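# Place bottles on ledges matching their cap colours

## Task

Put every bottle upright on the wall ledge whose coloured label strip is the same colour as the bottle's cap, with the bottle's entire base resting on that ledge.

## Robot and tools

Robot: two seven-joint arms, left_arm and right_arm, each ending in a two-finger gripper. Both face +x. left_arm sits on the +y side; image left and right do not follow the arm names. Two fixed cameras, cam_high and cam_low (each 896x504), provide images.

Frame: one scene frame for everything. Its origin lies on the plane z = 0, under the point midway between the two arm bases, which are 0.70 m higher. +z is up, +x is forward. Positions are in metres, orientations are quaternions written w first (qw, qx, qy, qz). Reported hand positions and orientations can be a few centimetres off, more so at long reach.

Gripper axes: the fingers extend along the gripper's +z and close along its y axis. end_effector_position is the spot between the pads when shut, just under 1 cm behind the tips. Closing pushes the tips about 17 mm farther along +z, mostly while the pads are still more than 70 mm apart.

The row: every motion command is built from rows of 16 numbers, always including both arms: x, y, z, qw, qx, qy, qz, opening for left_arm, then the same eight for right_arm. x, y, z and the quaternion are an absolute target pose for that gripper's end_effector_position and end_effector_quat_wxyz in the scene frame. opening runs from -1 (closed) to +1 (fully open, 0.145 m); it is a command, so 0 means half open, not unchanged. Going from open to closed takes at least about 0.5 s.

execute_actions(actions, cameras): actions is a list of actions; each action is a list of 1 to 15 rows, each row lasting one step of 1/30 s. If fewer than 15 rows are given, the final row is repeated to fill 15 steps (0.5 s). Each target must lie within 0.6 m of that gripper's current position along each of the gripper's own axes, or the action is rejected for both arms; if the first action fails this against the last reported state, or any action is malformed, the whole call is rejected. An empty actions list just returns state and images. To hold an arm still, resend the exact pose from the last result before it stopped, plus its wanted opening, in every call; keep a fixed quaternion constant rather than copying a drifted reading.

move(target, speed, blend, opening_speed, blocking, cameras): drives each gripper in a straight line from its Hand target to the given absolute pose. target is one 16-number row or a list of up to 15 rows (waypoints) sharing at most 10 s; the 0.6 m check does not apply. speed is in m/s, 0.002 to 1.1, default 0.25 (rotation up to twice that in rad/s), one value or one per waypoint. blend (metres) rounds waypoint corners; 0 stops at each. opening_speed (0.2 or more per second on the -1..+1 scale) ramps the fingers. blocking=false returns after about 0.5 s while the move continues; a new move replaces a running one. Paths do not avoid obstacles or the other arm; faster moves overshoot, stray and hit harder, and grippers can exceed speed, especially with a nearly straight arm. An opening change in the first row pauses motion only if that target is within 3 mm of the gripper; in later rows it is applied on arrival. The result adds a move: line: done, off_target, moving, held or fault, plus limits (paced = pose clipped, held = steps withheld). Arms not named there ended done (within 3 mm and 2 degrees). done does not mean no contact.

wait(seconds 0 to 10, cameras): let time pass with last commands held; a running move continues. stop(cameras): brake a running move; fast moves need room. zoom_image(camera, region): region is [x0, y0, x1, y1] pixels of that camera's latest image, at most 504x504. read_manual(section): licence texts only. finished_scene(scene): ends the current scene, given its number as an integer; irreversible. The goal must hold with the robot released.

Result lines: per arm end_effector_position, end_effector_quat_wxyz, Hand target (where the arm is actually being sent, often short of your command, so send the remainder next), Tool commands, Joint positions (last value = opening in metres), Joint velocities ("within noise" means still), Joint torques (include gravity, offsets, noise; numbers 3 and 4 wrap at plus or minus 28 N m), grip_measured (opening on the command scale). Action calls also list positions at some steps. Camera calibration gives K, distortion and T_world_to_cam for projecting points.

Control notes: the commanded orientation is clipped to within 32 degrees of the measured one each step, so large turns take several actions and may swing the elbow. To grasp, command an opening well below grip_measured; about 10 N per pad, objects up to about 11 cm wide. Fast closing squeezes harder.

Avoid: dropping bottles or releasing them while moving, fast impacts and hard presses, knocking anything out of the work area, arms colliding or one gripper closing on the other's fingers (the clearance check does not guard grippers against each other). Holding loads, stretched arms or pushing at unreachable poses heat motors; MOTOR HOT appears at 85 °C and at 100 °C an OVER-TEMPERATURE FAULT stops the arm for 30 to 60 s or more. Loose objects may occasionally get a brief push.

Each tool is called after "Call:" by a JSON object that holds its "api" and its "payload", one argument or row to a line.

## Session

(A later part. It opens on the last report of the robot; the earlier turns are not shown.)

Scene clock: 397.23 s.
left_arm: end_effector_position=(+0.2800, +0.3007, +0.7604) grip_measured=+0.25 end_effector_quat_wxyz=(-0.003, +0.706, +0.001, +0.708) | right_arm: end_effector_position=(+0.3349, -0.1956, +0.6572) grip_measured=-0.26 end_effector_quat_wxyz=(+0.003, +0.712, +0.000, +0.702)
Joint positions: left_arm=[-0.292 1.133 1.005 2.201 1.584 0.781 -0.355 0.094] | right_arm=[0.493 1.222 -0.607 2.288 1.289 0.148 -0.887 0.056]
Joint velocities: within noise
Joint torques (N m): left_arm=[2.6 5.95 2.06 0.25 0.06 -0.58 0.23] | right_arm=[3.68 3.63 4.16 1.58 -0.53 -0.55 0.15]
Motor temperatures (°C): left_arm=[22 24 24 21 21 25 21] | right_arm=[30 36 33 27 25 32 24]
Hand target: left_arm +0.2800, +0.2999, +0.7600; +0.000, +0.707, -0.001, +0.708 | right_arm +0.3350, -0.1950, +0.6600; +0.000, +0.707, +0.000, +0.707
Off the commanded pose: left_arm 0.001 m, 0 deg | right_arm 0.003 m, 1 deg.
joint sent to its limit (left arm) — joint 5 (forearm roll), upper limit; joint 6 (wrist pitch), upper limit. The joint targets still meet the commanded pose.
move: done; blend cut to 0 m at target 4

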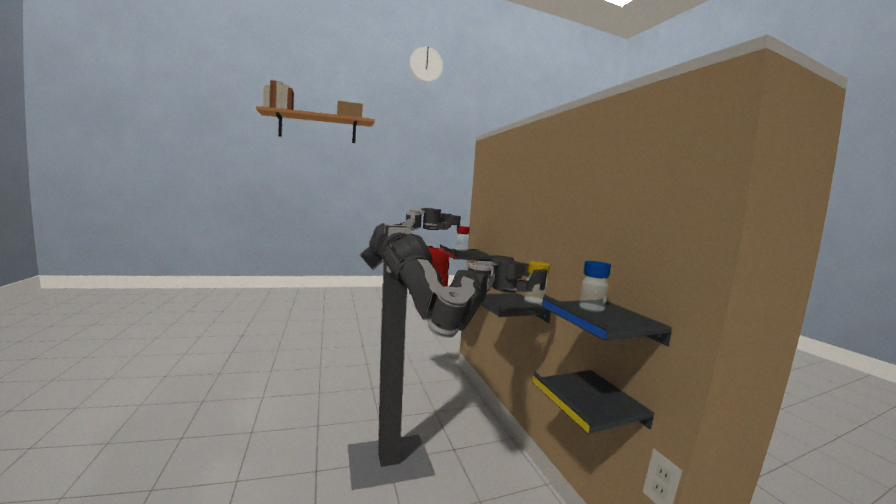

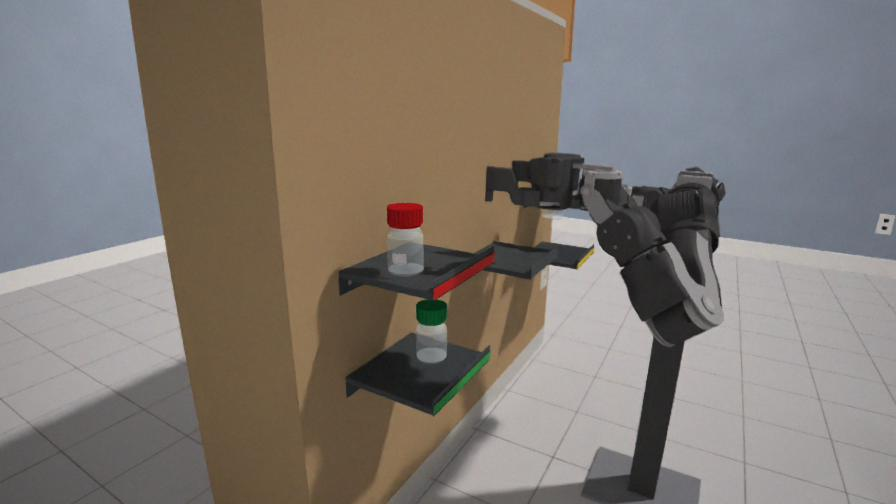

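Call:
{"api": "move", "payload": {
  "target": [
    [0.28,0.30,0.76,0,0.7071,0,0.7071,0.25,0.32,-0.205,0.545,0,0.7071,0,0.7071,-0.6],
    [0.28,0.30,0.76,0,0.7071,0,0.7071,0.25,0.35,-0.25,0.532,0,0.7071,0,0.7071,-0.6],
    [0.28,0.30,0.76,0,0.7071,0,0.7071,0.25,0.375,-0.36,0.528,0,0.7071,0,0.7071,-0.6],
    [0.28,0.30,0.76,0,0.7071,0,0.7071,0.25,0.375,-0.37,0.510,0,0.7071,0,0.7071,-0.6],
    [0.28,0.30,0.76,0,0.7071,0,0.7071,0.25,0.375,-0.37,0.497,0,0.7071,0,0.7071,-0.6]
  ],
  "blend": [0.02,0.02,0.01,0,0],
  "speed": [0.2,0.2,0.2,0.1,0.06]
}}

Call:
{"api": "zoom_image", "payload": {
  "camera": "cam_high",
  "region": [500, 270, 680, 430]
}}

Scene clock: 412.90 s.
left_arm: end_effector_position=(+0.2800, +0.3007, +0.7604) grip_measured=+0.25 end_effector_quat_wxyz=(-0.003, +0.706, +0.001, +0.708) | right_arm: end_effector_position=(+0.3751, -0.3715, +0.4984) grip_measured=-0.26 end_effector_quat_wxyz=(+0.002, +0.707, -0.002, +0.708)
Joint positions: left_arm=[-0.292 1.133 1.005 2.201 1.584 0.781 -0.355 0.094] | right_arm=[0.248 1.115 -0.669 1.179 1.266 -0.507 0.098 0.056]
Joint velocities: within noise
Joint torques (N m): left_arm=[2.6 5.92 2.04 0.27 0.06 -0.57 0.22] | right_arm=[3.86 6.47 3.33 1.18 0.14 -0.48 0.15]
Motor temperatures (°C): left_arm=[21 25 24 21 21 25 21] | right_arm=[29 35 33 26 25 31 23]
Hand target: left_arm +0.2800, +0.2999, +0.7600; +0.000, +0.707, -0.001, +0.708 | right_arm +0.3750, -0.3699, +0.4969; +0.000, +0.707, +0.000, +0.707
Off the commanded pose: left_arm 0.001 m, 0 deg | right_arm 0.002 m, 0 deg.
joint sent to its limit (left arm) — joint 5 (forearm roll), upper limit; joint 6 (wrist pitch), upper limit. The joint targets still meet the commanded pose.
move: done

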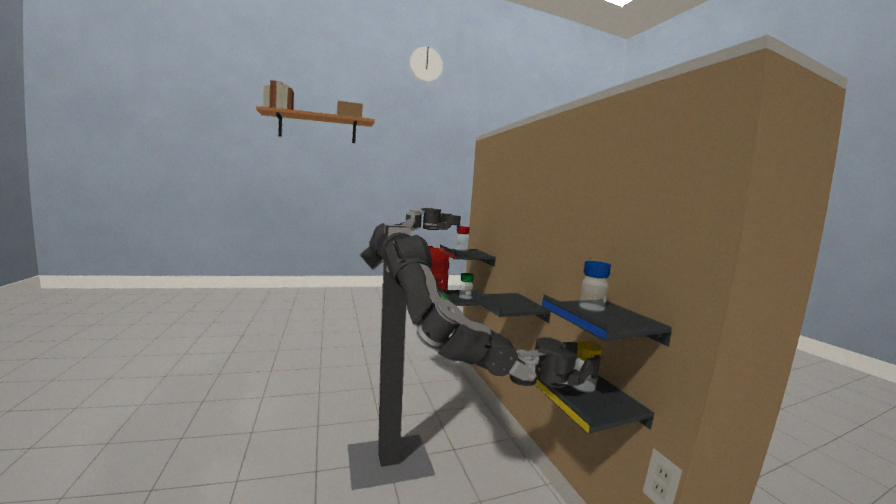

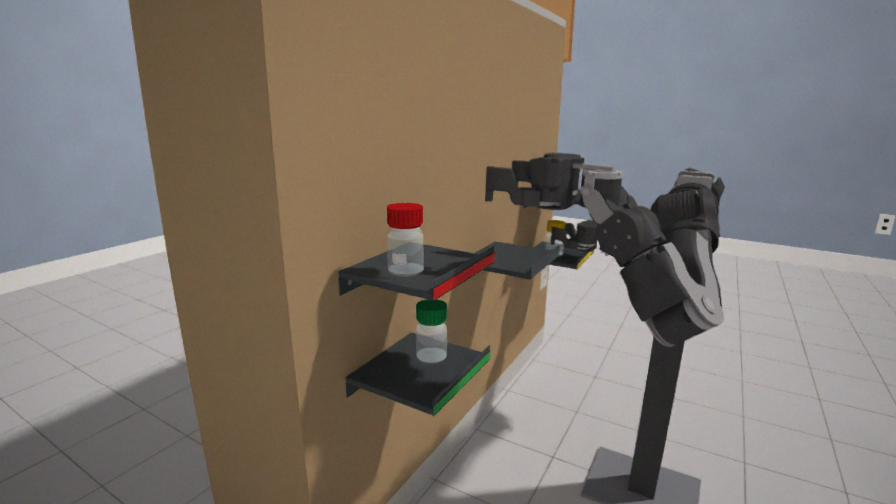

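Scaled by 2.800 from the camera's 896x504 image, which has a finer 1280x720 frame.

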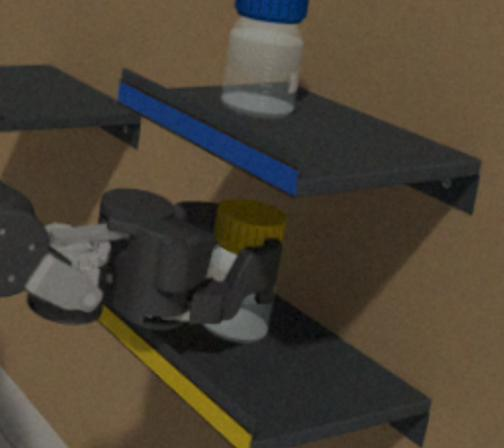

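Call:
{"api": "move", "payload": {
  "target": [
    [0.28,0.30,0.76,0,0.7071,0,0.7071,0.25,0.375,-0.37,0.491,0,0.7071,0,0.7071,-0.6],
    [0.28,0.30,0.76,0,0.7071,0,0.7071,0.25,0.375,-0.37,0.494,0,0.7071,0,0.7071,-0.6],
    [0.28,0.30,0.76,0,0.7071,0,0.7071,0.25,0.375,-0.37,0.496,0,0.7071,0,0.7071,0.2],
    [0.28,0.30,0.76,0,0.7071,0,0.7071,0.25,0.25,-0.35,0.508,0,0.7071,0,0.7071,0.2]
  ],
  "speed": [0.05,0.05,0.05,0.12]
}}

Call:
{"api": "zoom_image", "payload": {
  "camera": "cam_high",
  "region": [500, 270, 680, 430]
}}

Scene clock: 423.93 s.
left_arm: end_effector_position=(+0.2800, +0.3007, +0.7604) grip_measured=+0.25 end_effector_quat_wxyz=(-0.003, +0.706, +0.001, +0.708) | right_arm: end_effector_position=(+0.2499, -0.3507, +0.5071) grip_measured=+0.20 end_effector_quat_wxyz=(+0.001, +0.709, -0.002, +0.706)
Joint positions: left_arm=[-0.292 1.133 1.005 2.201 1.584 0.781 -0.355 0.094] | right_arm=[-1.069 1.221 0.252 1.711 1.187 -0.78 -0.07 0.09]
Joint velocities: within noise
Joint torques (N m): left_arm=[2.6 5.95 2.04 0.25 0.06 -0.58 0.22] | right_arm=[0.73 3.52 3.7 1.69 0.03 -0.53 0.12]
Motor temperatures (°C): left_arm=[21 25 24 21 21 25 21] | right_arm=[29 35 33 26 24 31 23]
Hand target: left_arm +0.2800, +0.2999, +0.7600; +0.000, +0.707, -0.001, +0.708 | right_arm +0.2499, -0.3500, +0.5079; +0.000, +0.707, +0.000, +0.707
Off the commanded pose: left_arm 0.001 m, 0 deg | right_arm 0.001 m, 0 deg.
joint sent to its limit (left arm) — joint 5 (forearm roll), upper limit; joint 6 (wrist pitch), upper limit. The joint targets still meet the commanded pose.
move: done

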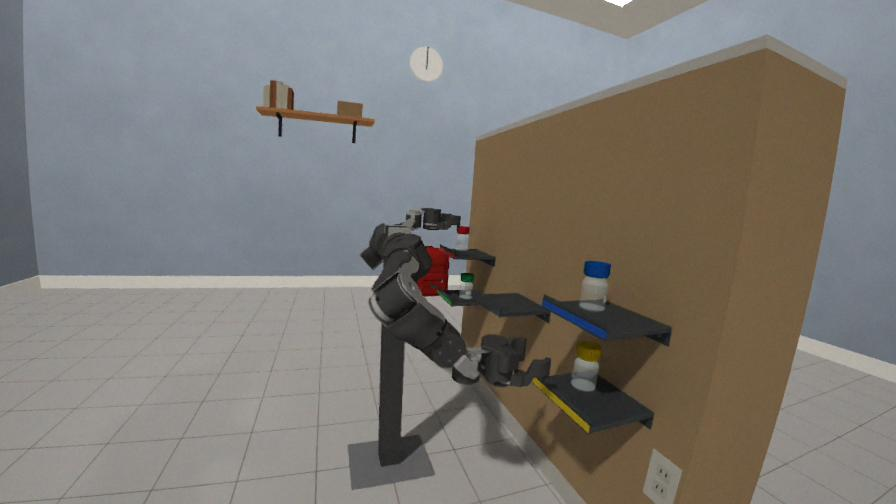

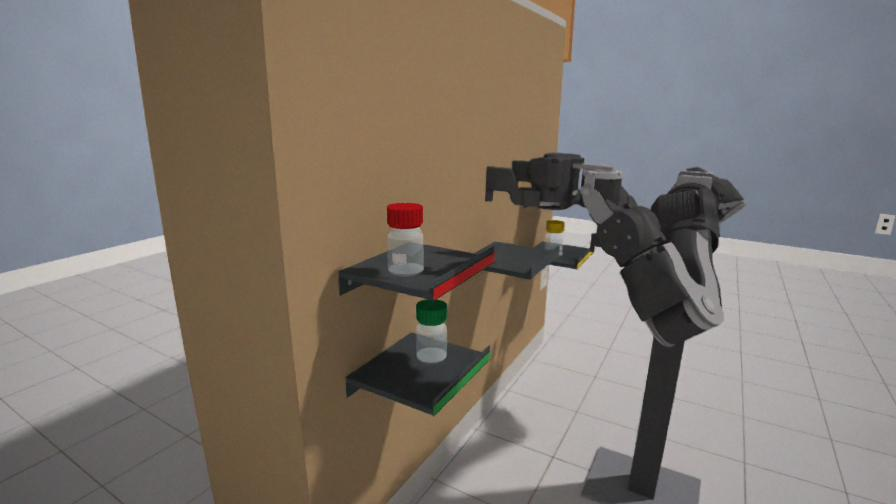

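Scaled by 2.800 from the camera's 896x504 image, which has a finer 1280x720 frame.

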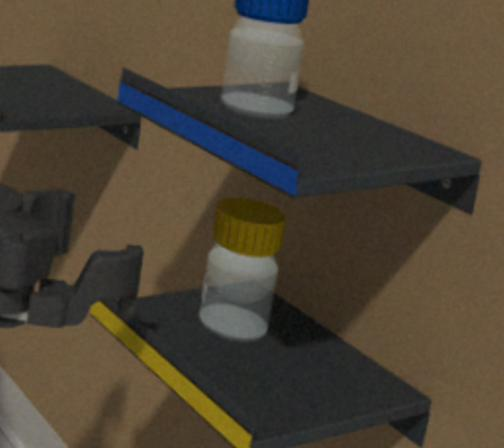

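Call:
{"api": "finished_scene", "payload": {
  "scene": 2
}}

The scene is finished: the task was done.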